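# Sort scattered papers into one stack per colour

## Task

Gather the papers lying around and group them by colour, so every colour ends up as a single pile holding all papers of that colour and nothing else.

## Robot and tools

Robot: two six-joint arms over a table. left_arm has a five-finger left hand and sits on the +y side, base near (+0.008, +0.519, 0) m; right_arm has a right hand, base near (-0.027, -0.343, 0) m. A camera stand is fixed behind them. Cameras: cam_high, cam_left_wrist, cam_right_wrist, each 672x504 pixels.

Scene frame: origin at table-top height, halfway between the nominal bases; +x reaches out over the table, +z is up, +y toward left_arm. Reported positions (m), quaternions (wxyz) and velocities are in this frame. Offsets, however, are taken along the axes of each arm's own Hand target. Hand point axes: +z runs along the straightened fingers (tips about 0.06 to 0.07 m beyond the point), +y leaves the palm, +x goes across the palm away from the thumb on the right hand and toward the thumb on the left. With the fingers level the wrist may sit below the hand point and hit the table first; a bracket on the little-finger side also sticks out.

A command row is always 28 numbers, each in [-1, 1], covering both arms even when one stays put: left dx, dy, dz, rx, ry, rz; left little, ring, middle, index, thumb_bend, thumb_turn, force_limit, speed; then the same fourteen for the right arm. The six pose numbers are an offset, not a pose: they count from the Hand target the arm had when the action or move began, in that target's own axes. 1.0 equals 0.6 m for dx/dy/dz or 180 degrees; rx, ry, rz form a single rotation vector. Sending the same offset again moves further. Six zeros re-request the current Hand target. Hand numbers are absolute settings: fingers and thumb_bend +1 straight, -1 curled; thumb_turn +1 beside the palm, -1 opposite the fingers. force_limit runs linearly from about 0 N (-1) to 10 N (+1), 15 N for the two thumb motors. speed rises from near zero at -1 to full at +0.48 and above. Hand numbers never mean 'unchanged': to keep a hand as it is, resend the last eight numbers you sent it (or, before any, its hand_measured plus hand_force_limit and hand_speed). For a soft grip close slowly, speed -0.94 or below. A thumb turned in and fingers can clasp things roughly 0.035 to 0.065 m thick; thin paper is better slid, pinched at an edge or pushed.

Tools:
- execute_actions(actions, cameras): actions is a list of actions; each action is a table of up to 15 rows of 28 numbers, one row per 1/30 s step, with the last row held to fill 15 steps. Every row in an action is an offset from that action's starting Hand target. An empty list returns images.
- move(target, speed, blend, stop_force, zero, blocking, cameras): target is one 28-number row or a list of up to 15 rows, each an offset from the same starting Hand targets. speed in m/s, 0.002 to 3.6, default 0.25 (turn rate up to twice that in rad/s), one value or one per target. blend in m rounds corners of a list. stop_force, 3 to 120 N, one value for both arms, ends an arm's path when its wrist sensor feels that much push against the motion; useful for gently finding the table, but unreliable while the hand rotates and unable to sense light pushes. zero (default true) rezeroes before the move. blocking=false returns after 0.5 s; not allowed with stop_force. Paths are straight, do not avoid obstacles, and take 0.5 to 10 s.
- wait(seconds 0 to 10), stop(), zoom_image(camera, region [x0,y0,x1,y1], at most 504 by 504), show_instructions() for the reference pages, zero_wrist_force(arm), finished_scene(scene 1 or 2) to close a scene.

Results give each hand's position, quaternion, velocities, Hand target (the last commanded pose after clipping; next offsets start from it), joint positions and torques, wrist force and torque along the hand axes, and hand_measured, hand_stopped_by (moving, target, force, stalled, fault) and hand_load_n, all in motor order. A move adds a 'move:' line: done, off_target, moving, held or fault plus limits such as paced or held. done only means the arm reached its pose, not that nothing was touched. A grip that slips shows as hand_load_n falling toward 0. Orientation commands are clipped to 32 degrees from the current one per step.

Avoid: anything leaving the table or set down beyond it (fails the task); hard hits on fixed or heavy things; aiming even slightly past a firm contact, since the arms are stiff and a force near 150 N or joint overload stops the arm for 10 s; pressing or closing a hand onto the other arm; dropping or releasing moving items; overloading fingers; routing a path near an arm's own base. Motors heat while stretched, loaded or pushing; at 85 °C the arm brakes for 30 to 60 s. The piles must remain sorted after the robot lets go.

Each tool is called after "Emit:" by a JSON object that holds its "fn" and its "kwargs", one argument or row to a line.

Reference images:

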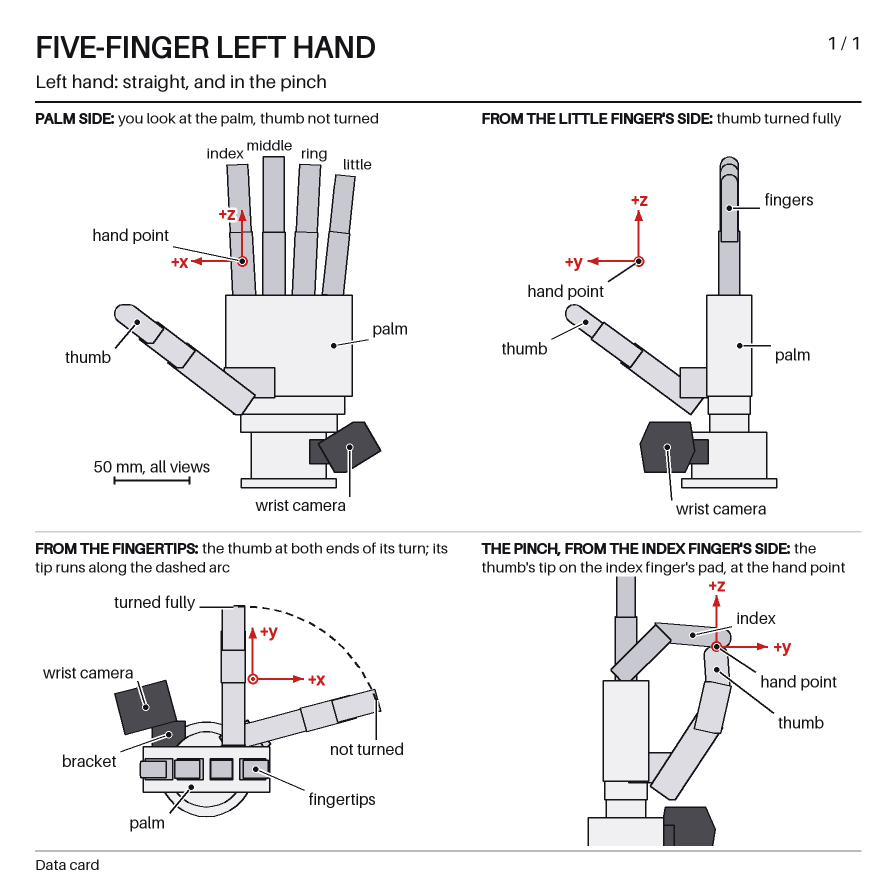

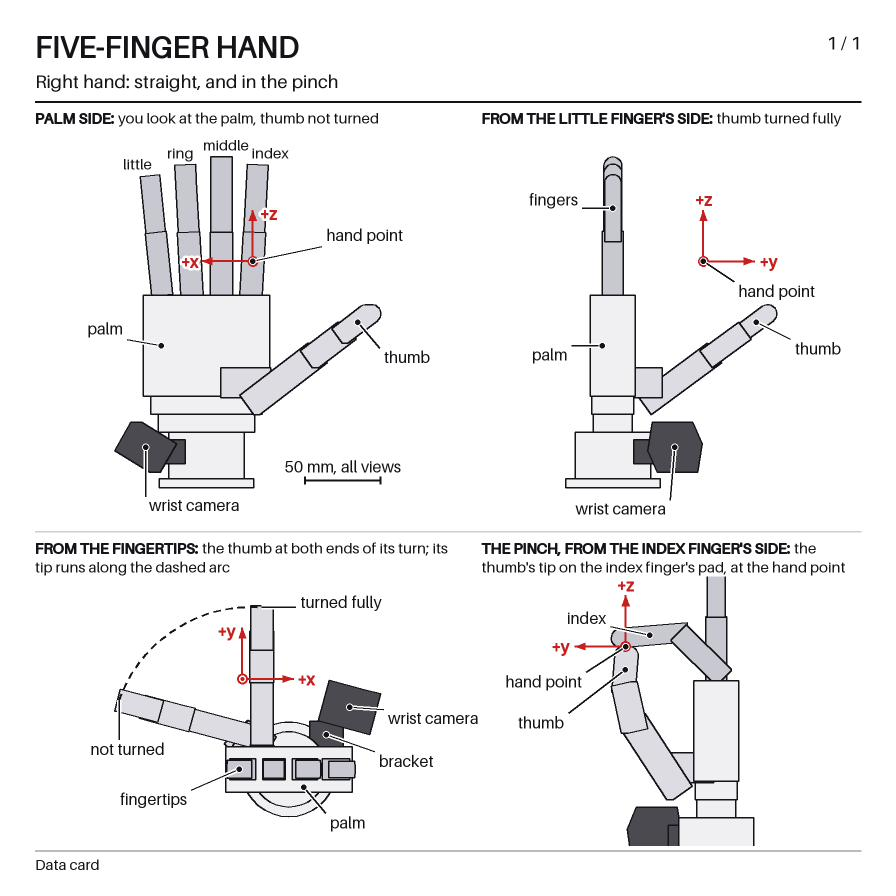

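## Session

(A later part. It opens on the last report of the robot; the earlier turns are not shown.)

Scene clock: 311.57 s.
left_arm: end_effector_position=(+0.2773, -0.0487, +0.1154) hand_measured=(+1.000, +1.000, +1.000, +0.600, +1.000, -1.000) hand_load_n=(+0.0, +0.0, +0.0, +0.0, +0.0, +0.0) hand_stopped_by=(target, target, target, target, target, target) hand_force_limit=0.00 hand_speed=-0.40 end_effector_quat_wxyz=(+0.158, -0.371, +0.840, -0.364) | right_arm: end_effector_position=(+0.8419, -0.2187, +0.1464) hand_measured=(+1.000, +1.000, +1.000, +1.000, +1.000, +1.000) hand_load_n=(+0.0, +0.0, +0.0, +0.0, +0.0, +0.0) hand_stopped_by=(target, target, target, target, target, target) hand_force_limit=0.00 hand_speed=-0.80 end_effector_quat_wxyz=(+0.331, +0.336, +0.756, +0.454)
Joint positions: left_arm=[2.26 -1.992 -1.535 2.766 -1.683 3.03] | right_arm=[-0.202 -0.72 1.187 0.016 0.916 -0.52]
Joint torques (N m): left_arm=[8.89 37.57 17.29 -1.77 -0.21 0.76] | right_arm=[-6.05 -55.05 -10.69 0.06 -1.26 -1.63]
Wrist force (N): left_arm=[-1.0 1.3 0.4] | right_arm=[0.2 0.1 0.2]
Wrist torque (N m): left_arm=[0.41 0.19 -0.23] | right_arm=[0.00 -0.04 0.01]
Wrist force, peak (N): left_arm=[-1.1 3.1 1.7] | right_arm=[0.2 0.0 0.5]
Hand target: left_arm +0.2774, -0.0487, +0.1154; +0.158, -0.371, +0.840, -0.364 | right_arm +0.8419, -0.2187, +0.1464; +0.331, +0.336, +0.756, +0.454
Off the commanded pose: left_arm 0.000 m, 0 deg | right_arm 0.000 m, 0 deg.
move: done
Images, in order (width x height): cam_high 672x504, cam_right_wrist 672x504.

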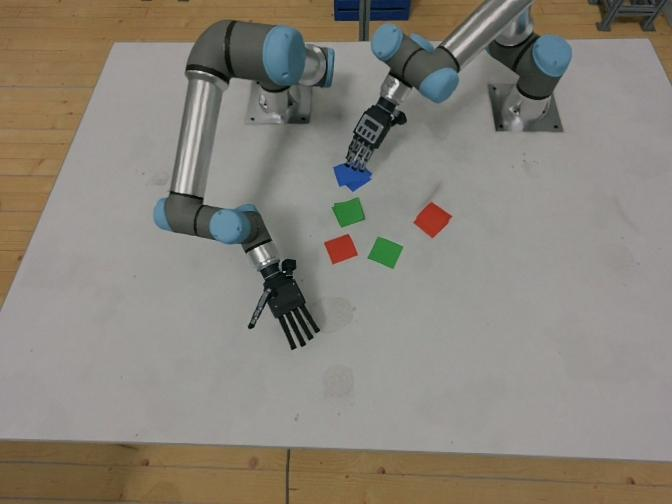

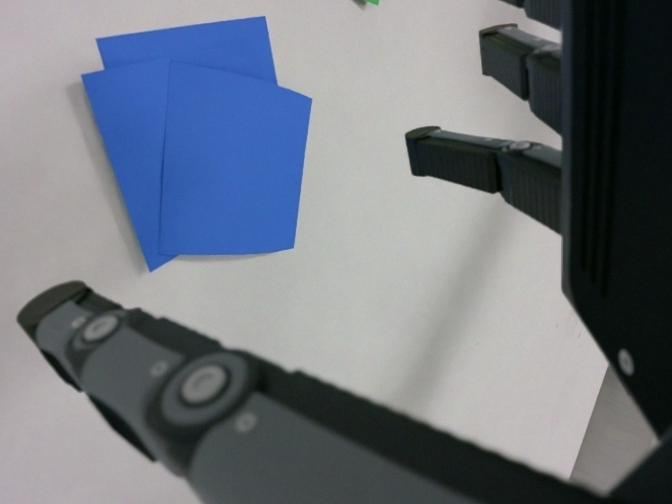

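Emit:
{"fn": "move", "kwargs": {
  "target": [
    [0,0.06,-0.08,0,0,0,1,1,1,0.6,1,-1,0,-0.4,0,0,0,0,0,0,1,1,1,1,1,1,0,-0.8]
  ],
  "speed": 0.15,
  "cameras": ["cam_right_wrist","cam_high"]
}}

Emit:
{"fn": "zoom_image", "kwargs": {
  "camera": "cam_high",
  "region": [310, 130, 390, 210]
}}

Scene clock: 312.53 s.
left_arm: end_effector_position=(+0.2334, -0.0085, +0.1222) hand_measured=(+1.000, +1.000, +1.000, +0.600, +1.000, -1.000) hand_load_n=(+0.0, +0.0, +0.0, +0.0, +0.0, +0.0) hand_stopped_by=(target, target, target, target, target, target) hand_force_limit=0.00 hand_speed=-0.40 end_effector_quat_wxyz=(+0.158, -0.371, +0.840, -0.364) | right_arm: end_effector_position=(+0.8419, -0.2187, +0.1464) hand_measured=(+1.000, +1.000, +1.000, +1.000, +1.000, +1.000) hand_load_n=(+0.0, +0.5, +0.0, +0.0, +0.0, +0.0) hand_stopped_by=(target, target, target, target, target, target) hand_force_limit=0.00 hand_speed=-0.80 end_effector_quat_wxyz=(+0.331, +0.336, +0.756, +0.454)
Joint positions: left_arm=[2.237 -1.866 -1.696 2.798 -1.7 3.014] | right_arm=[-0.202 -0.72 1.187 0.016 0.916 -0.52]
Joint torques (N m): left_arm=[9.68 31.53 14.08 -2.17 2.72 3.16] | right_arm=[-6.23 -55.77 -12.1 0.2 -1.12 -1.68]
Wrist force (N): left_arm=[-1.3 1.7 0.2] | right_arm=[0.1 0.0 0.4]
Wrist torque (N m): left_arm=[0.51 0.21 -0.24] | right_arm=[-0.02 -0.04 0.00]
Wrist force, peak (N): left_arm=[-1.3 2.5 -0.7] | right_arm=[-0.1 0.0 0.5]
Hand target: left_arm +0.2334, -0.0084, +0.1221; +0.158, -0.371, +0.840, -0.364 | right_arm +0.8419, -0.2187, +0.1464; +0.331, +0.336, +0.756, +0.454
Off the commanded pose: left_arm 0.000 m, 0 deg | right_arm 0.000 m, 0 deg.
move: done
Images, in order (width x height): cam_high 672x504, cam_right_wrist 672x504.

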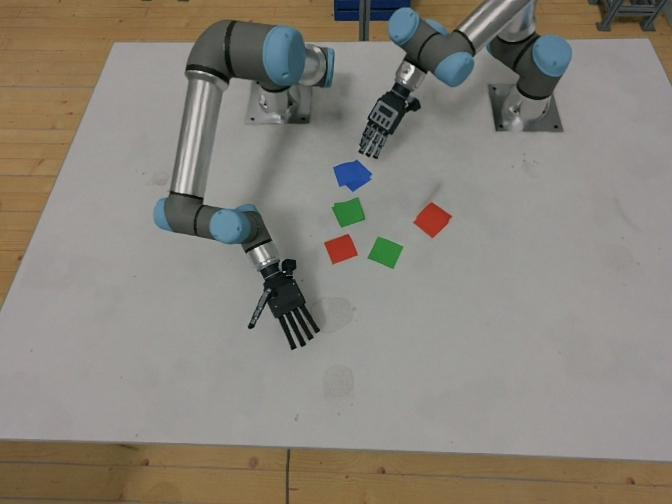

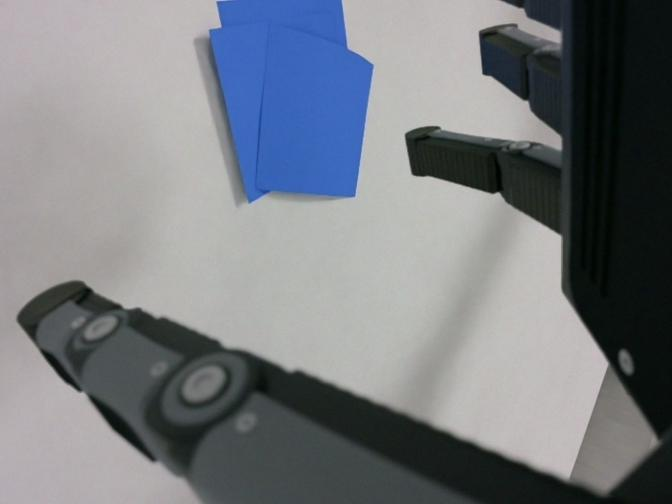

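Scaled by 6.300 from the camera's 672x504 image, which has a finer 960x720 frame.

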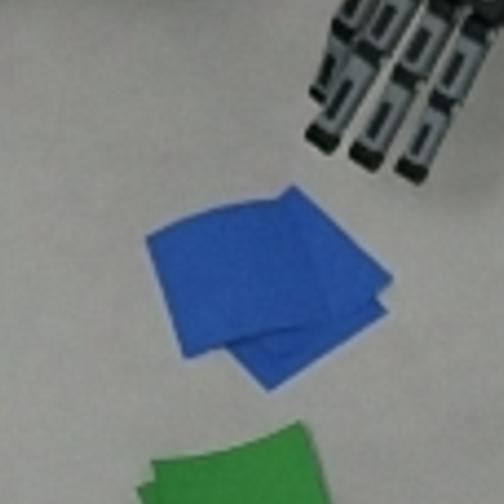

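Emit:
{"fn": "move", "kwargs": {
  "target": [
    [-0.0118,-0.0448,0.15,0.0383,0,0,1,1,1,0.25,1,1,0,-0.2,0,0,0,0,0,0,1,1,1,1,1,1,0,-0.8]
  ],
  "speed": 0.15,
  "cameras": []
}}

Emit:
{"fn": "move", "kwargs": {
  "target": [
    [0.0252,0.0113,0.0831,0,0.15,0.1102,1,1,1,0.25,1,1,0,-0.2,0,0,0,0,0,0,1,1,1,1,1,1,0,-0.8]
  ],
  "speed": 0.15,
  "cameras": ["cam_right_wrist","cam_high"]
}}

Emit:
{"fn": "zoom_image", "kwargs": {
  "camera": "cam_high",
  "region": [310, 130, 470, 290]
}}

Scene clock: 315.30 s.
left_arm: end_effector_position=(+0.3000, -0.0600, +0.0800) hand_measured=(+1.000, +1.000, +1.000, +0.250, +1.000, +1.000) hand_load_n=(+0.0, +0.0, +0.0, +0.0, +0.0, +0.0) hand_stopped_by=(target, target, target, target, target, target) hand_force_limit=0.00 hand_speed=-0.20 end_effector_quat_wxyz=(+0.180, -0.360, +0.816, -0.413) | right_arm: end_effector_position=(+0.8419, -0.2187, +0.1464) hand_measured=(+1.000, +1.000, +1.000, +1.000, +1.000, +1.000) hand_load_n=(+0.0, +0.0, +0.0, +0.0, +0.0, +0.0) hand_stopped_by=(target, target, target, target, target, target) hand_force_limit=0.00 hand_speed=-0.80 end_effector_quat_wxyz=(+0.331, +0.336, +0.756, +0.454)
Joint positions: left_arm=[2.274 -2.012 -1.636 3.008 -1.684 3.053] | right_arm=[-0.202 -0.72 1.187 0.016 0.916 -0.52]
Joint torques (N m): left_arm=[-10.83 28.79 12.26 1.36 -2.73 -2.21] | right_arm=[-7.18 -54.44 -11.27 0.08 -1.23 -1.64]
Wrist force (N): left_arm=[-1.1 1.9 0.0] | right_arm=[0.1 0.2 0.2]
Wrist torque (N m): left_arm=[0.52 0.18 -0.28] | right_arm=[0.02 -0.02 0.01]
Wrist force, peak (N): left_arm=[-0.8 1.9 1.4] | right_arm=[0.2 0.0 0.4]
Hand target: left_arm +0.3000, -0.0600, +0.0800; +0.180, -0.360, +0.816, -0.413 | right_arm +0.8419, -0.2187, +0.1464; +0.331, +0.336, +0.756, +0.454
Off the commanded pose: left_arm 0.000 m, 0 deg | right_arm 0.000 m, 0 deg.
move: done
No camera images: "cameras" was empty.

Scene clock: 317.70 s.
left_arm: end_effector_position=(+0.3165, -0.0956, +0.0450) hand_measured=(+1.000, +1.000, +1.000, +0.250, +1.000, +1.000) hand_load_n=(+0.0, +0.0, +0.0, +0.0, +0.0, +0.0) hand_stopped_by=(target, target, target, target, target, target) hand_force_limit=0.00 hand_speed=-0.20 end_effector_quat_wxyz=(+0.054, -0.110, +0.885, -0.449) | right_arm: end_effector_position=(+0.8419, -0.2187, +0.1464) hand_measured=(+1.000, +1.000, +1.000, +1.000, +1.000, +1.000) hand_load_n=(+0.0, +0.0, +0.0, +0.0, +0.0, +0.0) hand_stopped_by=(target, target, target, target, target, target) hand_force_limit=0.00 hand_speed=-0.80 end_effector_quat_wxyz=(+0.331, +0.336, +0.756, +0.454)
Joint positions: left_arm=[2.43 -2.186 -1.471 2.932 -1.099 3.521] | right_arm=[-0.202 -0.72 1.187 0.016 0.916 -0.52]
Joint torques (N m): left_arm=[-10.06 41.7 13.93 0.92 -0.86 -1.41] | right_arm=[-6.19 -54.56 -11.51 0.23 -1.42 -1.61]
Wrist force (N): left_arm=[-1.2 1.6 0.4] | right_arm=[0.2 0.1 0.3]
Wrist torque (N m): left_arm=[0.41 0.19 -0.24] | right_arm=[0.00 -0.04 0.01]
Wrist force, peak (N): left_arm=[-1.1 2.5 0.5] | right_arm=[0.3 0.0 0.5]
Hand target: left_arm +0.3164, -0.0956, +0.0450; +0.054, -0.110, +0.885, -0.449 | right_arm +0.8419, -0.2187, +0.1464; +0.331, +0.336, +0.756, +0.454
Off the commanded pose: left_arm 0.000 m, 0 deg | right_arm 0.000 m, 0 deg.
move: done
Images, in order (width x height): cam_high 672x504, cam_right_wrist 672x504.

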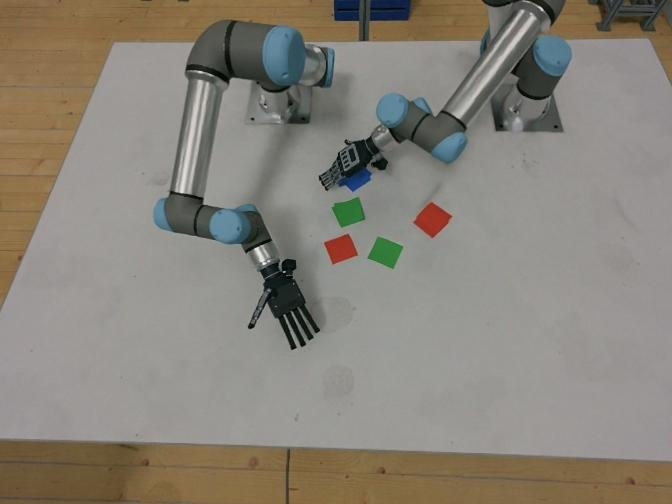

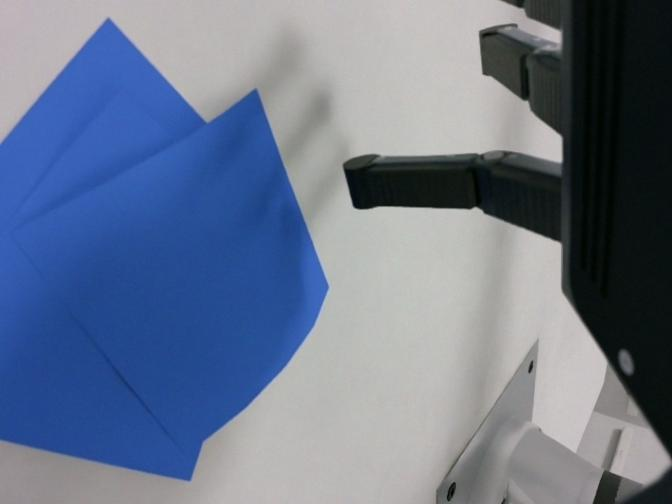

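Scaled by 3.150 from the camera's 672x504 image, which has a finer 960x720 frame.

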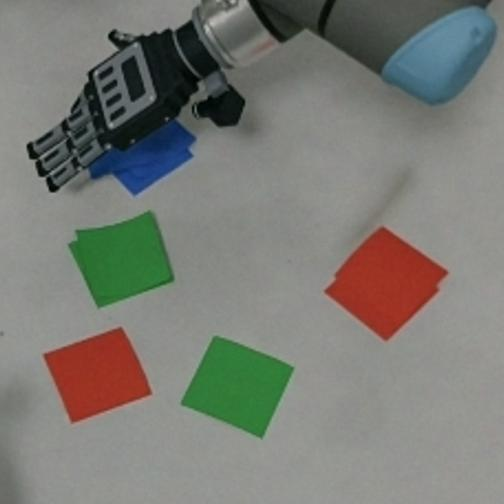

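Emit:
{"fn": "move", "kwargs": {
  "target": [
    [-0.03,-0.003,0.004,0,0,0,1,1,1,0.25,1,1,0,-0.2,0,0,0,0,0,0,1,1,1,1,1,1,0,-0.8],
    [-0.03,0.0290,0.0272,0,0,0,1,1,1,0.25,1,1,0,-0.2,0,0,0,0,0,0,1,1,1,1,1,1,0,-0.8]
  ],
  "speed": 0.06,
  "cameras": ["cam_right_wrist"]
}}

Scene clock: 319.53 s.
left_arm: end_effector_position=(+0.3344, -0.0940, +0.0212) hand_measured=(+1.000, +1.000, +1.000, +0.250, +1.000, +1.000) hand_load_n=(+0.0, +0.0, +0.0, +0.0, +0.0, +0.0) hand_stopped_by=(target, target, target, target, target, target) hand_force_limit=0.00 hand_speed=-0.20 end_effector_quat_wxyz=(+0.054, -0.110, +0.885, -0.449) | right_arm: end_effector_position=(+0.8419, -0.2187, +0.1464) hand_measured=(+1.000, +1.000, +1.000, +1.000, +1.000, +1.000) hand_load_n=(+0.0, +0.0, +0.0, +0.0, +0.0, +0.0) hand_stopped_by=(target, target, target, target, target, target) hand_force_limit=0.00 hand_speed=-0.80 end_effector_quat_wxyz=(+0.331, +0.336, +0.756, +0.454)
Joint positions: left_arm=[2.454 -2.236 -1.457 2.958 -1.08 3.54] | right_arm=[-0.202 -0.72 1.187 0.016 0.916 -0.52]
Joint torques (N m): left_arm=[-10.91 47.04 23.38 -2.15 -2.02 -2.26] | right_arm=[-6.27 -55.36 -11.32 0.13 -1.5 -1.65]
Wrist force (N): left_arm=[-1.4 1.7 0.5] | right_arm=[0.2 -0.1 0.2]
Wrist torque (N m): left_arm=[0.42 0.24 -0.34] | right_arm=[-0.03 -0.05 0.00]
Wrist force, peak (N): left_arm=[-1.5 2.3 1.1] | right_arm=[0.2 0.2 0.5]
Hand target: left_arm +0.3345, -0.0941, +0.0213; +0.054, -0.110, +0.885, -0.449 | right_arm +0.8419, -0.2187, +0.1464; +0.331, +0.336, +0.756, +0.454
Off the commanded pose: left_arm 0.000 m, 0 deg | right_arm 0.000 m, 0 deg.
move: done
Images, in order (width x height): cam_right_wrist 672x504.

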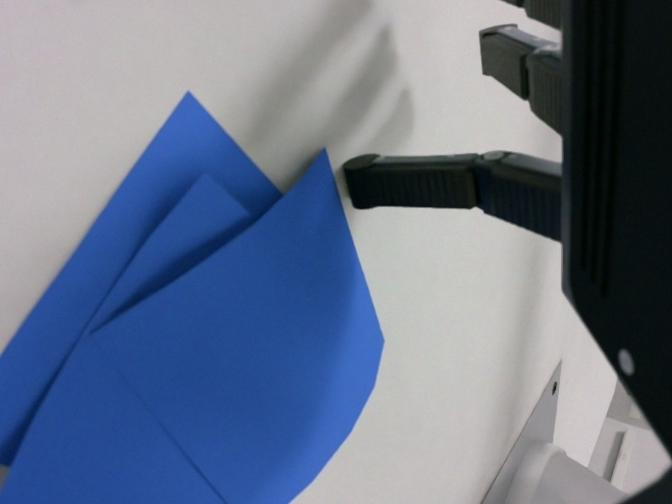

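Emit:
{"fn": "move", "kwargs": {
  "target": [
    [0.0117,0,0,0,0,0,1,1,1,0.25,1,1,0,-0.2,0,0,0,0,0,0,1,1,1,1,1,1,0,-0.8],
    [0.0117,0.0013,0.0010,0,0,0,1,1,1,0.25,1,1,0,-0.2,0,0,0,0,0,0,1,1,1,1,1,1,0,-0.8],
    [0.0117,0.0210,-0.0259,0,0,0,1,1,1,0.25,1,1,0,-0.2,0,0,0,0,0,0,1,1,1,1,1,1,0,-0.8]
  ],
  "speed": 0.025,
  "cameras": ["cam_right_wrist"]
}}

Scene clock: 321.67 s.
left_arm: end_effector_position=(+0.3229, -0.0763, +0.0204) hand_measured=(+1.000, +1.000, +1.000, +0.250, +1.000, +1.000) hand_load_n=(+0.0, +0.0, +0.0, +0.0, +0.0, +0.0) hand_stopped_by=(target, target, target, target, target, target) hand_force_limit=0.00 hand_speed=-0.20 end_effector_quat_wxyz=(+0.054, -0.110, +0.885, -0.449) | right_arm: end_effector_position=(+0.8419, -0.2187, +0.1464) hand_measured=(+1.000, +1.000, +1.000, +1.000, +1.000, +1.000) hand_load_n=(+0.0, +0.0, +0.0, +0.0, +0.0, +0.0) hand_stopped_by=(target, target, target, target, target, target) hand_force_limit=0.00 hand_speed=-0.80 end_effector_quat_wxyz=(+0.331, +0.336, +0.756, +0.454)
Joint positions: left_arm=[2.466 -2.194 -1.534 2.989 -1.072 3.549] | right_arm=[-0.202 -0.72 1.187 0.016 0.916 -0.52]
Joint torques (N m): left_arm=[-10.26 33.34 25.85 -1.82 0.26 0.14] | right_arm=[-6.67 -55.51 -11.49 0.09 -1.3 -1.83]
Wrist force (N): left_arm=[-1.2 1.8 0.6] | right_arm=[0.2 0.1 0.4]
Wrist torque (N m): left_arm=[0.42 0.24 -0.35] | right_arm=[-0.01 -0.05 0.01]
Wrist force, peak (N): left_arm=[-1.6 2.0 0.6] | right_arm=[0.3 0.1 0.4]
Hand target: left_arm +0.3228, -0.0764, +0.0203; +0.054, -0.110, +0.885, -0.449 | right_arm +0.8419, -0.2187, +0.1464; +0.331, +0.336, +0.756, +0.454
Off the commanded pose: left_arm 0.000 m, 0 deg | right_arm 0.000 m, 0 deg.
move: done
Images, in order (width x height): cam_right_wrist 672x504.

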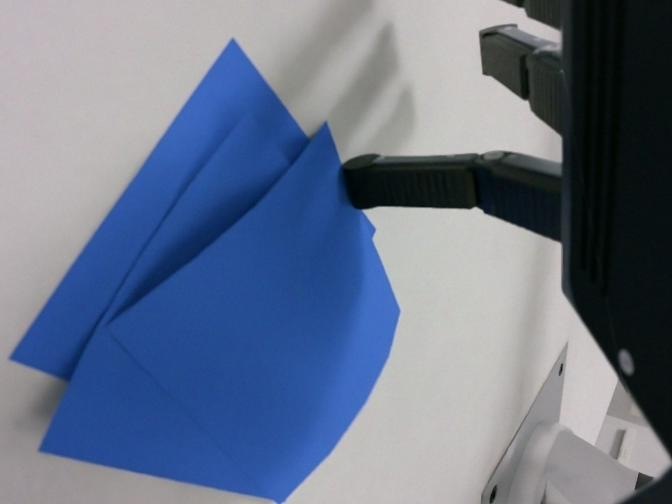

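Emit:
{"fn": "move", "kwargs": {
  "target": [
    [0,-0.006,0.009,0,0,0,1,1,1,0.25,1,1,0,-0.2,0,0,0,0,0,0,1,1,1,1,1,1,0,-0.8],
    [0,-0.09,-0.06,0,0,0,1,1,1,0.25,1,1,0,-0.2,0,0,0,0,0,0,1,1,1,1,1,1,0,-0.8],
    [0,0.0,-0.20,0,0,0,1,1,1,0.25,1,1,0,-0.2,0,0,0,0,0,0,1,1,1,1,1,1,0,-0.8]
  ],
  "speed": [0.05,0.15,0.2],
  "cameras": ["cam_right_wrist","cam_high"]
}}

Emit:
{"fn": "zoom_image", "kwargs": {
  "camera": "cam_high",
  "region": [310, 130, 390, 210]
}}

Scene clock: 324.23 s.
left_arm: end_effector_position=(+0.2996, +0.0175, +0.0913) hand_measured=(+1.000, +1.000, +1.000, +0.250, +1.000, +1.000) hand_load_n=(+0.0, +0.0, +0.0, +0.0, -0.5, -0.5) hand_stopped_by=(target, target, target, target, target, target) hand_force_limit=0.00 hand_speed=-0.20 end_effector_quat_wxyz=(+0.054, -0.110, +0.885, -0.449) | right_arm: end_effector_position=(+0.8419, -0.2187, +0.1464) hand_measured=(+1.000, +1.000, +1.000, +1.000, +1.000, +1.000) hand_load_n=(+0.0, +0.0, +0.0, +0.0, +0.0, +0.0) hand_stopped_by=(target, target, target, target, target, target) hand_force_limit=0.00 hand_speed=-0.80 end_effector_quat_wxyz=(+0.331, +0.336, +0.756, +0.454)
Joint positions: left_arm=[2.602 -1.934 -1.75 2.887 -0.974 3.659] | right_arm=[-0.202 -0.72 1.187 0.016 0.916 -0.52]
Joint torques (N m): left_arm=[-0.56 34.3 9.42 -2.42 -1.37 -1.31] | right_arm=[-6.06 -55.37 -11.29 0.3 -1.11 -1.56]
Wrist force (N): left_arm=[-1.3 1.4 0.6] | right_arm=[0.2 0.1 0.2]
Wrist torque (N m): left_arm=[0.39 0.27 -0.27] | right_arm=[0.01 -0.04 0.01]
Wrist force, peak (N): left_arm=[-1.0 3.3 1.6] | right_arm=[0.3 -0.1 0.4]
Hand target: left_arm +0.2996, +0.0175, +0.0913; +0.054, -0.110, +0.885, -0.449 | right_arm +0.8419, -0.2187, +0.1464; +0.331, +0.336, +0.756, +0.454
Off the commanded pose: left_arm 0.000 m, 0 deg | right_arm 0.000 m, 0 deg.
move: done
Images, in order (width x height): cam_high 672x504, cam_right_wrist 672x504.

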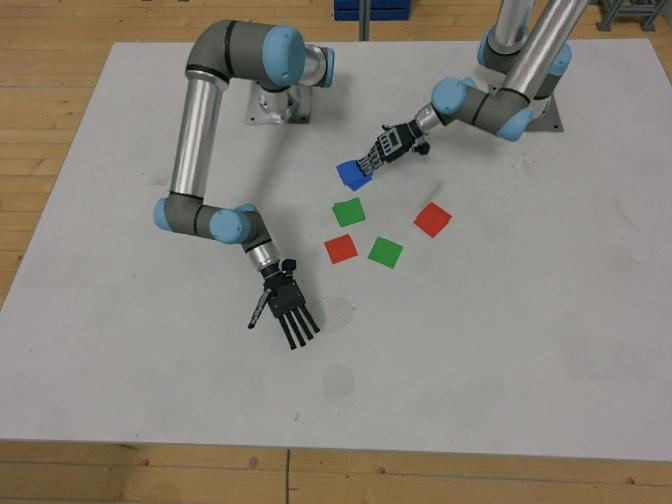

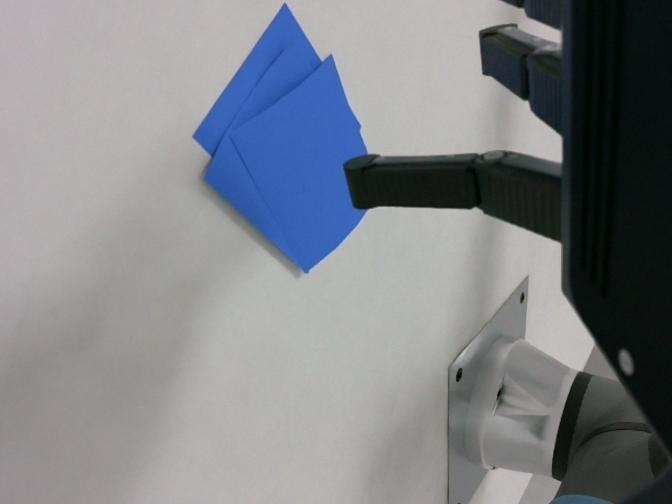

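Scaled by 6.300 from the camera's 672x504 image, which has a finer 960x720 frame.

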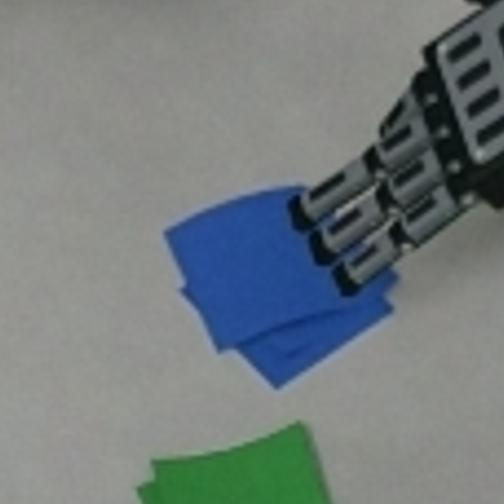

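Emit:
{"fn": "move", "kwargs": {
  "target": [
    [0,-0.0411,0.1863,0,0,0,1,1,1,0.25,1,1,0,-0.2,0,0,0,0,0,0,1,1,1,1,1,1,0,-0.8],
    [0,-0.0078,0.2108,0,0,0,1,1,1,0.25,1,1,0,-0.2,0,0,0,0,0,0,1,1,1,1,1,1,0,-0.8],
    [0,0.0080,0.1893,0,0,0,1,1,1,0.25,1,1,0,-0.2,0,0,0,0,0,0,1,1,1,1,1,1,0,-0.8]
  ],
  "speed": [0.15,0.05,0.025],
  "cameras": ["cam_right_wrist"]
}}

Emit:
{"fn": "move", "kwargs": {
  "target": [
    [0,-0.006,0.009,0,0,0,1,1,1,0.25,1,1,0,-0.2,0,0,0,0,0,0,1,1,1,1,1,1,0,-0.8],
    [0,-0.09,-0.06,0,0,0,1,1,1,0.25,1,1,0,-0.2,0,0,0,0,0,0,1,1,1,1,1,1,0,-0.8],
    [0,0.0,-0.26,0,0,0,1,1,1,0.25,1,1,0,-0.2,0,0,0,0,0,0,1,1,1,1,1,1,0,-0.8]
  ],
  "speed": [0.05,0.15,0.2],
  "cameras": ["cam_right_wrist","cam_high"]
}}

Emit:
{"fn": "zoom_image", "kwargs": {
  "camera": "cam_high",
  "region": [310, 130, 390, 210]
}}

Scene clock: 330.83 s.
left_arm: end_effector_position=(+0.3210, -0.0686, +0.0203) hand_measured=(+1.000, +1.000, +1.000, +0.250, +1.000, +1.000) hand_load_n=(+0.0, +0.0, +0.0, +0.0, +0.0, +0.0) hand_stopped_by=(target, target, target, target, target, target) hand_force_limit=0.00 hand_speed=-0.20 end_effector_quat_wxyz=(+0.054, -0.110, +0.885, -0.449) | right_arm: end_effector_position=(+0.8419, -0.2187, +0.1464) hand_measured=(+1.000, +1.000, +1.000, +1.000, +1.000, +1.000) hand_load_n=(+0.5, +0.0, +0.5, +0.0, +0.0, +0.0) hand_stopped_by=(target, target, target, target, target, target) hand_force_limit=0.00 hand_speed=-0.80 end_effector_quat_wxyz=(+0.331, +0.336, +0.756, +0.454)
Joint positions: left_arm=[2.476 -2.18 -1.559 2.998 -1.065 3.556] | right_arm=[-0.202 -0.72 1.187 0.016 0.916 -0.52]
Joint torques (N m): left_arm=[-9.72 32.11 23.98 -1.8 0.25 -0.13] | right_arm=[-6.67 -55.48 -11.15 0.08 -1.37 -1.6]
Wrist force (N): left_arm=[-1.2 1.9 0.6] | right_arm=[0.1 0.1 0.4]
Wrist torque (N m): left_arm=[0.44 0.25 -0.35] | right_arm=[-0.02 -0.04 0.01]
Wrist force, peak (N): left_arm=[-1.2 2.6 0.9] | right_arm=[0.3 0.4 0.3]
Hand target: left_arm +0.3209, -0.0686, +0.0203; +0.054, -0.110, +0.885, -0.449 | right_arm +0.8419, -0.2187, +0.1464; +0.331, +0.336, +0.756, +0.454
Off the commanded pose: left_arm 0.000 m, 0 deg | right_arm 0.000 m, 0 deg.
move: done
Images, in order (width x height): cam_right_wrist 672x504.

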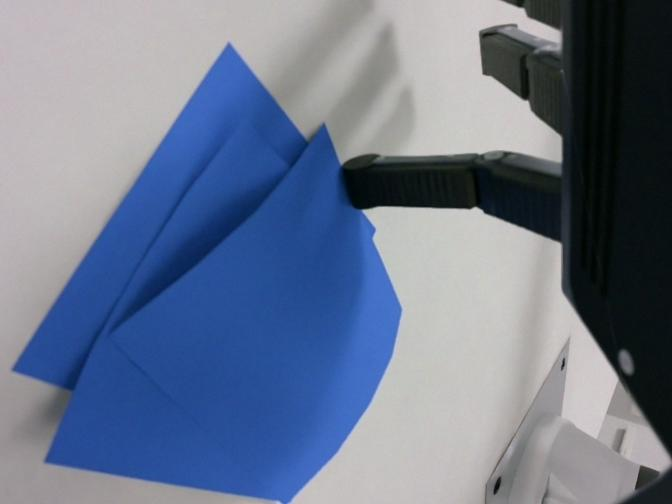

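Scene clock: 333.33 s.
left_arm: end_effector_position=(+0.2907, +0.0534, +0.1125) hand_measured=(+1.000, +1.000, +1.000, +0.250, +1.000, +1.000) hand_load_n=(+0.0, +0.0, +0.0, +0.0, +0.0, +0.0) hand_stopped_by=(target, target, target, target, target, target) hand_force_limit=0.00 hand_speed=-0.20 end_effector_quat_wxyz=(+0.054, -0.110, +0.885, -0.449) | right_arm: end_effector_position=(+0.8419, -0.2187, +0.1464) hand_measured=(+1.000, +1.000, +1.000, +1.000, +1.000, +1.000) hand_load_n=(+0.0, +0.0, +0.5, +0.0, +0.0, +0.0) hand_stopped_by=(target, target, target, target, target, target) hand_force_limit=0.00 hand_speed=-0.80 end_effector_quat_wxyz=(+0.331, +0.336, +0.756, +0.454)
Joint positions: left_arm=[2.669 -1.844 -1.82 2.833 -0.928 3.719] | right_arm=[-0.202 -0.72 1.187 0.016 0.916 -0.52]
Joint torques (N m): left_arm=[1.8 31.48 10.34 0.39 -1.31 -1.1] | right_arm=[-6.04 -54.55 -10.62 0.33 -1.31 -1.62]
Wrist force (N): left_arm=[-1.2 1.3 1.0] | right_arm=[0.2 0.2 0.4]
Wrist torque (N m): left_arm=[0.38 0.25 -0.26] | right_arm=[0.01 -0.05 0.02]
Wrist force, peak (N): left_arm=[-1.1 3.3 1.6] | right_arm=[0.4 0.1 0.5]
Hand target: left_arm +0.2907, +0.0535, +0.1125; +0.054, -0.110, +0.885, -0.449 | right_arm +0.8419, -0.2187, +0.1464; +0.331, +0.336, +0.756, +0.454
Off the commanded pose: left_arm 0.000 m, 0 deg | right_arm 0.000 m, 0 deg.
move: done
Images, in order (width x height): cam_high 672x504, cam_right_wrist 672x504.

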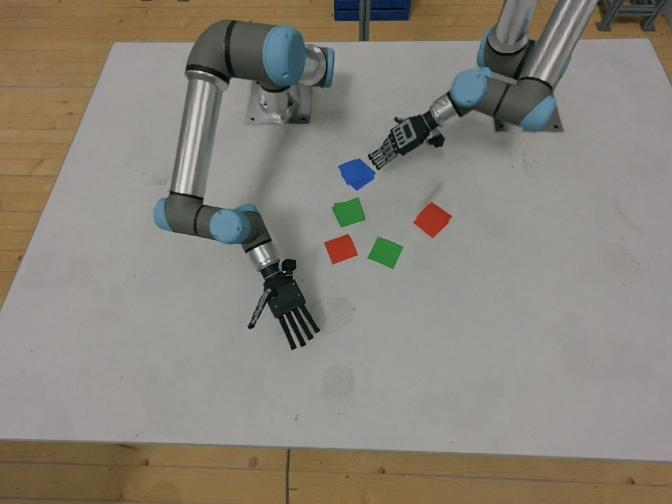

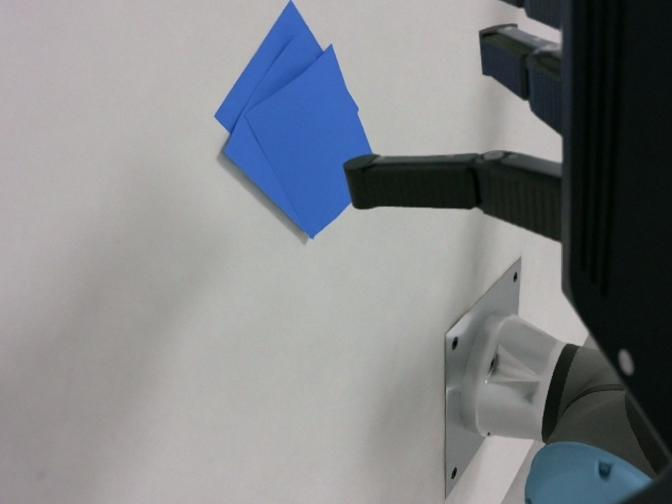

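Scaled by 6.300 from the camera's 672x504 image, which has a finer 960x720 frame.

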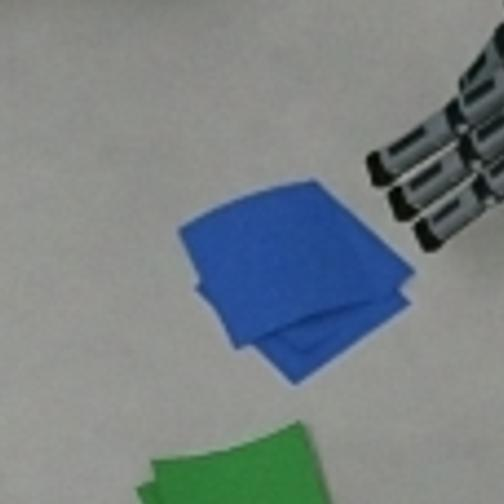

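Emit:
{"fn": "move", "kwargs": {
  "target": [
    [-0.4737,-0.0375,0.1988,0,-0.244,-0.1793,1,1,1,0.6,1,-1,0,-0.4,0,0,0,0,0,0,1,1,1,1,1,1,0,-0.8]
  ],
  "speed": 0.2,
  "cameras": ["cam_high"]
}}

Emit:
{"fn": "zoom_image", "kwargs": {
  "camera": "cam_high",
  "region": [310, 130, 470, 290]
}}

Emit:
{"fn": "move", "kwargs": {
  "target": [
    [0,0.0236,0.0174,0,0,0,1,1,1,0.6,1,-1,0,-0.4,0,0,0,0,0,0,1,1,1,1,1,1,0,-0.8],
    [0,0.0236,0.0174,-0.0206,0,0,1,1,1,0.6,1,-1,0,-0.4,0,0,0,0,0,0,1,1,1,1,1,1,0,-0.8]
  ],
  "speed": 0.1,
  "cameras": ["cam_right_wrist"]
}}

Scene clock: 336.83 s.
left_arm: end_effector_position=(+0.5926, +0.0160, +0.0591) hand_measured=(+1.000, +1.000, +1.000, +0.600, +1.000, -1.000) hand_load_n=(+0.0, +0.0, +0.0, +0.0, +0.0, +0.0) hand_stopped_by=(target, target, target, target, target, target) hand_force_limit=0.00 hand_speed=-0.40 end_effector_quat_wxyz=(+0.253, -0.503, +0.738, -0.373) | right_arm: end_effector_position=(+0.8419, -0.2187, +0.1464) hand_measured=(+1.000, +1.000, +1.000, +1.000, +1.000, +1.000) hand_load_n=(+0.0, +0.0, +0.0, +0.0, +0.0, +0.0) hand_stopped_by=(target, target, target, target, target, target) hand_force_limit=0.00 hand_speed=-0.80 end_effector_quat_wxyz=(+0.331, +0.336, +0.756, +0.454)
Joint positions: left_arm=[2.629 -2.305 -1.207 2.87 -1.693 3.047] | right_arm=[-0.202 -0.72 1.187 0.016 0.916 -0.52]
Joint torques (N m): left_arm=[9.15 42.39 26.74 0.94 0.37 2] | right_arm=[-6.13 -54.55 -10.66 0.14 -1.22 -1.75]
Wrist force (N): left_arm=[-1.3 1.5 0.6] | right_arm=[0.2 0.0 0.3]
Wrist torque (N m): left_arm=[0.41 0.27 -0.32] | right_arm=[-0.03 -0.04 0.01]
Wrist force, peak (N): left_arm=[-1.4 2.0 1.0] | right_arm=[0.4 0.0 0.3]
Hand target: left_arm +0.5928, +0.0161, +0.0591; +0.253, -0.503, +0.737, -0.373 | right_arm +0.8419, -0.2187, +0.1464; +0.331, +0.336, +0.756, +0.454
Off the commanded pose: left_arm 0.000 m, 0 deg | right_arm 0.000 m, 0 deg.
move: done
Images, in order (width x height): cam_high 672x504.

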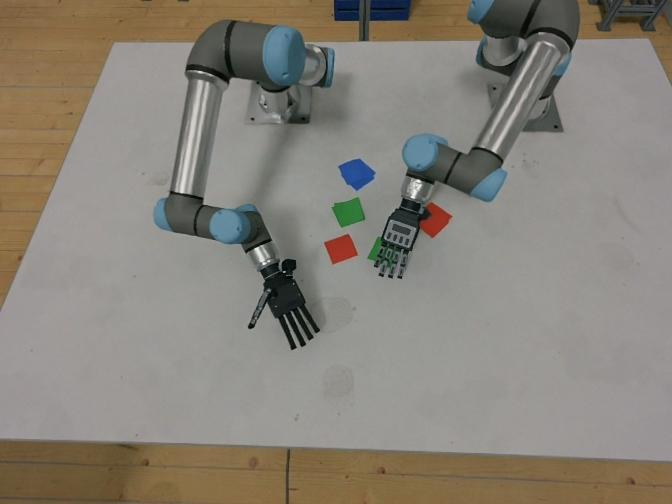

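Scaled by 3.150 from the camera's 672x504 image, which has a finer 960x720 frame.

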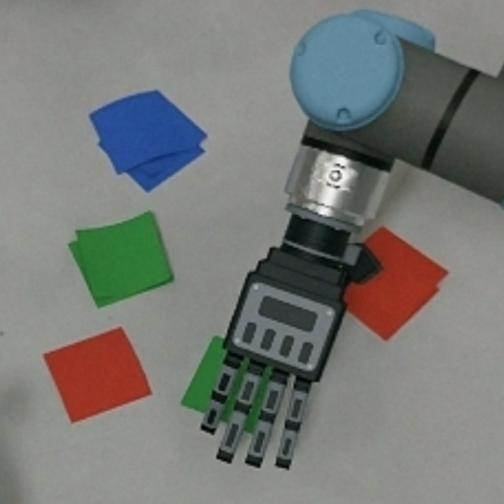

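Scene clock: 338.20 s.
left_arm: end_effector_position=(+0.5928, +0.0161, +0.0415) hand_measured=(+1.000, +1.000, +1.000, +0.600, +1.000, -1.000) hand_load_n=(+0.0, +0.0, +0.0, +0.0, +0.0, +0.0) hand_stopped_by=(target, target, target, target, target, target) hand_force_limit=0.00 hand_speed=-0.40 end_effector_quat_wxyz=(+0.236, -0.511, +0.749, -0.349) | right_arm: end_effector_position=(+0.8419, -0.2187, +0.1464) hand_measured=(+1.000, +1.000, +1.000, +1.000, +1.000, +1.000) hand_load_n=(+0.0, +0.0, +0.0, +0.0, +0.0, +0.0) hand_stopped_by=(target, target, target, target, target, target) hand_force_limit=0.00 hand_speed=-0.80 end_effector_quat_wxyz=(+0.331, +0.336, +0.756, +0.454)
Joint positions: left_arm=[2.633 -2.357 -1.144 2.795 -1.685 3.041] | right_arm=[-0.202 -0.72 1.187 0.016 0.916 -0.52]
Joint torques (N m): left_arm=[-3.91 50.68 21.38 -1.36 -2.54 1.38] | right_arm=[-6.7 -55.74 -12.05 0.17 -1.2 -1.63]
Wrist force (N): left_arm=[-1.1 1.5 0.1] | right_arm=[0.2 0.1 0.3]
Wrist torque (N m): left_arm=[0.44 0.22 -0.16] | right_arm=[0.00 -0.04 0.01]
Wrist force, peak (N): left_arm=[-1.0 2.0 0.8] | right_arm=[0.1 0.0 0.5]
Hand target: left_arm +0.5928, +0.0161, +0.0415; +0.236, -0.511, +0.749, -0.349 | right_arm +0.8419, -0.2187, +0.1464; +0.331, +0.336, +0.756, +0.454
Off the commanded pose: left_arm 0.000 m, 0 deg | right_arm 0.000 m, 0 deg.
move: done
Images, in order (width x height): cam_right_wrist 672x504.

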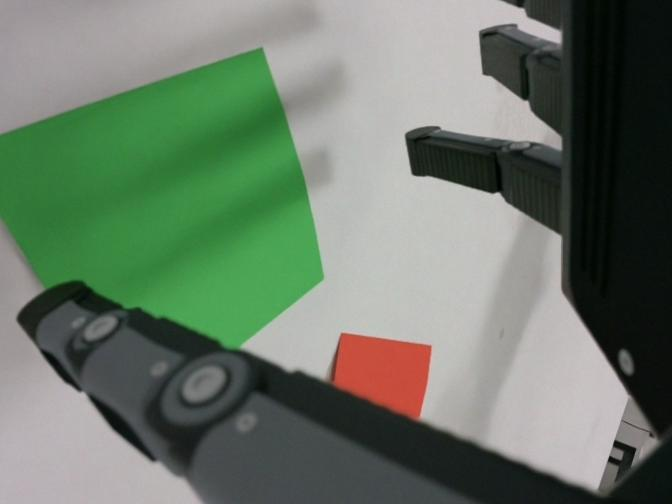

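Emit:
{"fn": "move", "kwargs": {
  "target": [
    [-0.005,0.0123,-0.0147,0,0,0,1,1,1,0.6,1,-1,0,-0.4,0,0,0,0,0,0,1,1,1,1,1,1,0,-0.8],
    [-0.005,0.0350,0.0044,0,0,0,1,1,1,0.6,1,-1,0,-0.4,0,0,0,0,0,0,1,1,1,1,1,1,0,-0.8]
  ],
  "speed": 0.06,
  "cameras": ["cam_right_wrist"]
}}

Scene clock: 339.63 s.
left_arm: end_effector_position=(+0.5831, +0.0231, +0.0237) hand_measured=(+1.000, +1.000, +1.000, +0.600, +1.000, -1.000) hand_load_n=(+0.0, +0.0, +0.0, +0.0, +0.0, +0.0) hand_stopped_by=(target, target, target, target, target, target) hand_force_limit=0.00 hand_speed=-0.40 end_effector_quat_wxyz=(+0.236, -0.511, +0.749, -0.349) end_effector_velocity=(-0.001, +0.000, +0.001) end_effector_angular_velocity=(+0.001, +0.003, +0.000) | right_arm: end_effector_position=(+0.8419, -0.2187, +0.1464) hand_measured=(+1.000, +1.000, +1.000, +1.000, +1.000, +1.000) hand_load_n=(+0.0, +0.0, -0.5, +0.0, +0.0, +0.0) hand_stopped_by=(target, target, target, target, target, target) hand_force_limit=0.00 hand_speed=-0.80 end_effector_quat_wxyz=(+0.331, +0.336, +0.756, +0.454)
Joint positions: left_arm=[2.635 -2.346 -1.214 2.854 -1.683 3.043] | right_arm=[-0.202 -0.72 1.187 0.016 0.916 -0.52]
Joint velocities: left_arm=[0 0.001 0.002 -0.007 0 0] | right_arm=[within noise]
Joint torques (N m): left_arm=[-9.54 50.19 26.21 -2.26 -1.21 -0.11] | right_arm=[-6.42 -55.01 -10.36 0.37 -1.12 -1.65]
Wrist force (N): left_arm=[-0.9 1.5 0.6] | right_arm=[0.0 0.1 0.3]
Wrist torque (N m): left_arm=[0.39 0.22 -0.28] | right_arm=[0.00 -0.01 0.00]
Wrist force, peak (N): left_arm=[-0.9 2.1 0.9] | right_arm=[0.2 -0.1 0.4]
Hand target: left_arm +0.5831, +0.0230, +0.0238; +0.236, -0.511, +0.749, -0.349 | right_arm +0.8419, -0.2187, +0.1464; +0.331, +0.336, +0.756, +0.454
Off the commanded pose: left_arm 0.000 m, 0 deg | right_arm 0.000 m, 0 deg.
move: done
Images, in order (width x height): cam_right_wrist 672x504.

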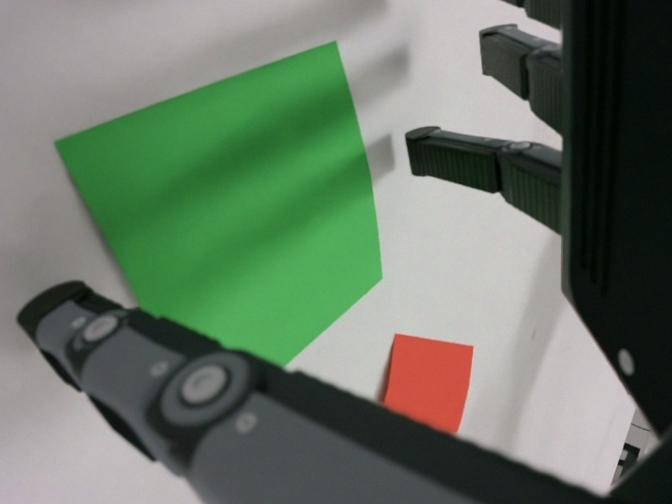

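Emit:
{"fn": "move", "kwargs": {
  "target": [
    [0,0.0102,0.0086,0,0,0,1,1,1,0.6,1,-1,0,-0.4,0,0,0,0,0,0,1,1,1,1,1,1,0,-0.8]
  ],
  "speed": 0.008,
  "stop_force": 3,
  "cameras": ["cam_right_wrist"]
}}

Scene clock: 341.67 s.
left_arm: end_effector_position=(+0.5831, +0.0230, +0.0177) hand_measured=(+1.000, +1.000, +1.000, +0.600, +1.000, -1.000) hand_load_n=(+0.0, +0.0, +0.0, +0.0, +0.0, +0.0) hand_stopped_by=(target, target, target, target, target, target) hand_force_limit=0.00 hand_speed=-0.40 end_effector_quat_wxyz=(+0.236, -0.511, +0.749, -0.349) | right_arm: end_effector_position=(+0.8419, -0.2187, +0.1464) hand_measured=(+1.000, +1.000, +1.000, +1.000, +1.000, +1.000) hand_load_n=(+0.0, +0.0, +0.0, +0.0, +0.0, +0.0) hand_stopped_by=(target, target, target, target, target, target) hand_force_limit=0.00 hand_speed=-0.80 end_effector_quat_wxyz=(+0.331, +0.336, +0.756, +0.454)
Joint positions: left_arm=[2.635 -2.352 -1.219 2.865 -1.683 3.043] | right_arm=[-0.202 -0.72 1.187 0.016 0.916 -0.52]
Joint torques (N m): left_arm=[-9.29 49.07 24.29 -2.11 -2.18 -1.83] | right_arm=[-6.06 -54.43 -10.15 0.17 -1.29 -1.74]
Wrist force (N): left_arm=[-0.8 -2.4 -2.2] | right_arm=[0.2 0.1 0.4]
Wrist torque (N m): left_arm=[0.07 0.18 -0.22] | right_arm=[-0.01 -0.05 0.01]
Wrist force, peak (N): left_arm=[-0.8 -6.1 -5.0] | right_arm=[0.2 0.2 0.5]
Hand target: left_arm +0.5831, +0.0230, +0.0177; +0.236, -0.511, +0.749, -0.349 (not the last commanded pose) | right_arm +0.8419, -0.2187, +0.1464; +0.331, +0.336, +0.756, +0.454
Off the commanded pose: left_arm 0.002 m, 0 deg | right_arm 0.000 m, 0 deg.
move: contact (left_arm)
Images, in order (width x height): cam_right_wrist 672x504.

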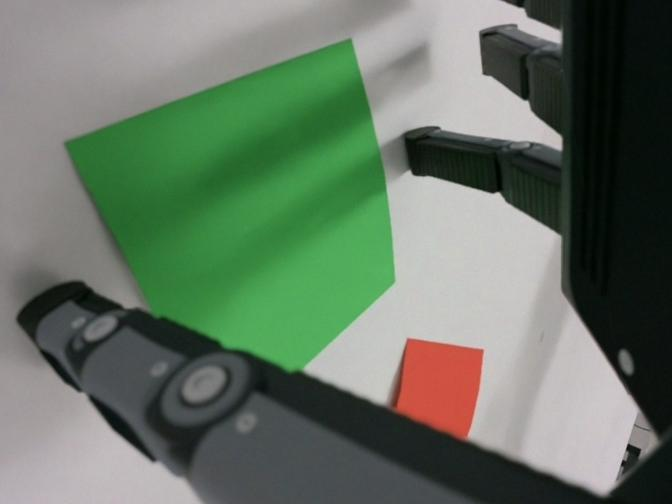

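Emit:
{"fn": "move", "kwargs": {
  "target": [
    [0,-0.0041,-0.0034,0.0172,0,0,1,1,1,0.6,1,-1,0,-0.4,0,0,0,0,0,0,1,1,1,1,1,1,0,-0.8],
    [0,-0.0041,-0.0034,0.0172,0,0,1,1,1,0.38,1,-1,0.5,-0.4,0,0,0,0,0,0,1,1,1,1,1,1,0,-0.8],
    [0,-0.0032,-0.0027,0.0172,0,0,1,1,1,0.38,1,-1,0.5,-0.4,0,0,0,0,0,0,1,1,1,1,1,1,0,-0.8],
    [0,-0.0032,-0.0027,0.0172,0,0,1,1,1,0.27,1,-1,0.5,-0.6,0,0,0,0,0,0,1,1,1,1,1,1,0,-0.8]
  ],
  "speed": 0.02,
  "cameras": ["cam_right_wrist"]
}}

Emit:
{"fn": "move", "kwargs": {
  "target": [
    [0,0,0,0,0,0,1,1,1,0.2,1,-1,0.7,-0.6,0,0,0,0,0,0,1,1,1,1,1,1,0,-0.8]
  ],
  "speed": 0.02,
  "cameras": ["cam_right_wrist"]
}}

Scene clock: 345.43 s.
left_arm: end_effector_position=(+0.5831, +0.0230, +0.0203) hand_measured=(+1.000, +1.000, +1.000, +0.272, +1.000, -1.000) hand_load_n=(+0.0, +0.0, +0.0, +4.5, +0.0, -0.5) hand_stopped_by=(target, target, target, target, target, target) hand_force_limit=0.50 hand_speed=-0.60 end_effector_quat_wxyz=(+0.250, -0.504, +0.739, -0.369) | right_arm: end_effector_position=(+0.8419, -0.2187, +0.1464) hand_measured=(+1.000, +1.000, +1.000, +1.000, +1.000, +1.000) hand_load_n=(+0.5, +0.0, +0.0, +0.0, +0.0, +0.0) hand_stopped_by=(target, target, target, target, target, target) hand_force_limit=0.00 hand_speed=-0.80 end_effector_quat_wxyz=(+0.331, +0.336, +0.756, +0.454)
Joint positions: left_arm=[2.632 -2.322 -1.281 2.952 -1.691 3.047] | right_arm=[-0.202 -0.72 1.187 0.016 0.916 -0.52]
Joint torques (N m): left_arm=[-0.99 31.49 7.47 -1.61 2.24 -1.82] | right_arm=[-6.53 -55.41 -11.35 0.18 -1.28 -1.55]
Wrist force (N): left_arm=[-0.8 -13.3 -7.3] | right_arm=[-0.1 0.1 0.2]
Wrist torque (N m): left_arm=[-0.19 0.14 -0.17] | right_arm=[0.00 -0.01 -0.01]
Wrist force, peak (N): left_arm=[-0.6 -13.7 -7.3] | right_arm=[0.3 0.2 0.4]
Hand target: left_arm +0.5831, +0.0230, +0.0203; +0.250, -0.504, +0.739, -0.369 | right_arm +0.8419, -0.2187, +0.1464; +0.331, +0.336, +0.756, +0.454
Off the commanded pose: left_arm 0.000 m, 0 deg | right_arm 0.000 m, 0 deg.
move: done
Images, in order (width x height): cam_right_wrist 672x504.

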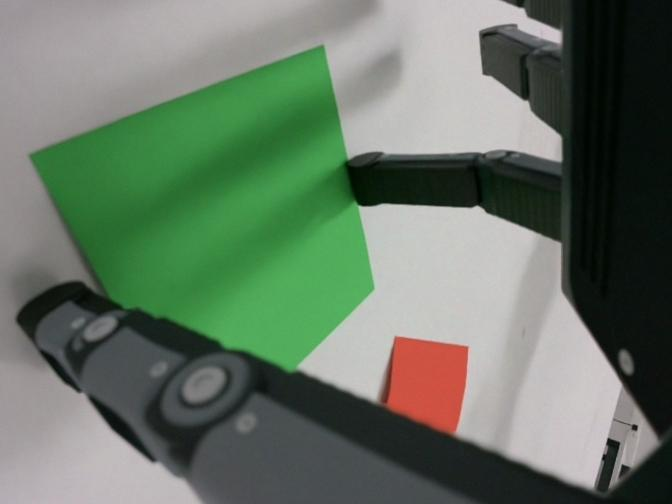

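Scene clock: 345.93 s.
left_arm: end_effector_position=(+0.5831, +0.0230, +0.0203) hand_measured=(+1.000, +1.000, +1.000, +0.202, +1.000, -1.000) hand_load_n=(+0.0, +0.0, +0.0, +7.0, +0.5, -0.5) hand_stopped_by=(target, target, target, target, target, target) hand_force_limit=0.70 hand_speed=-0.60 end_effector_quat_wxyz=(+0.250, -0.504, +0.739, -0.369) | right_arm: end_effector_position=(+0.8419, -0.2187, +0.1464) hand_measured=(+1.000, +1.000, +1.000, +1.000, +1.000, +1.000) hand_load_n=(+0.0, +0.0, +0.0, +0.0, +0.0, +0.0) hand_stopped_by=(target, target, target, target, target, target) hand_force_limit=0.00 hand_speed=-0.80 end_effector_quat_wxyz=(+0.331, +0.336, +0.756, +0.454)
Joint positions: left_arm=[2.632 -2.322 -1.281 2.952 -1.691 3.047] | right_arm=[-0.202 -0.72 1.187 0.016 0.916 -0.52]
Joint torques (N m): left_arm=[0.83 31.23 5.99 -3.98 2.28 -1.83] | right_arm=[-6.53 -56.31 -10.56 0.05 -1.27 -1.58]
Wrist force (N): left_arm=[-0.8 -18.0 -9.0] | right_arm=[0.1 0.2 0.3]
Wrist torque (N m): left_arm=[-0.01 0.13 -0.16] | right_arm=[0.01 -0.03 0.01]
Wrist force, peak (N): left_arm=[-0.7 -18.1 -9.2] | right_arm=[0.4 0.0 0.4]
Hand target: left_arm +0.5831, +0.0230, +0.0203; +0.250, -0.504, +0.739, -0.369 | right_arm +0.8419, -0.2187, +0.1464; +0.331, +0.336, +0.756, +0.454
Off the commanded pose: left_arm 0.000 m, 0 deg | right_arm 0.000 m, 0 deg.
move: done
Images, in order (width x height): cam_right_wrist 672x504.

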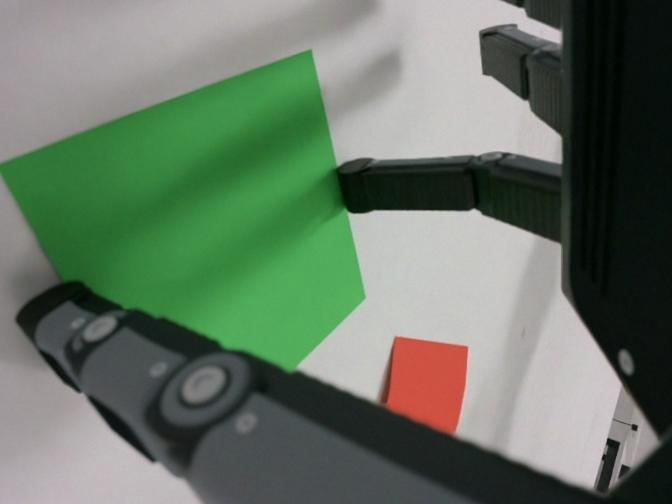

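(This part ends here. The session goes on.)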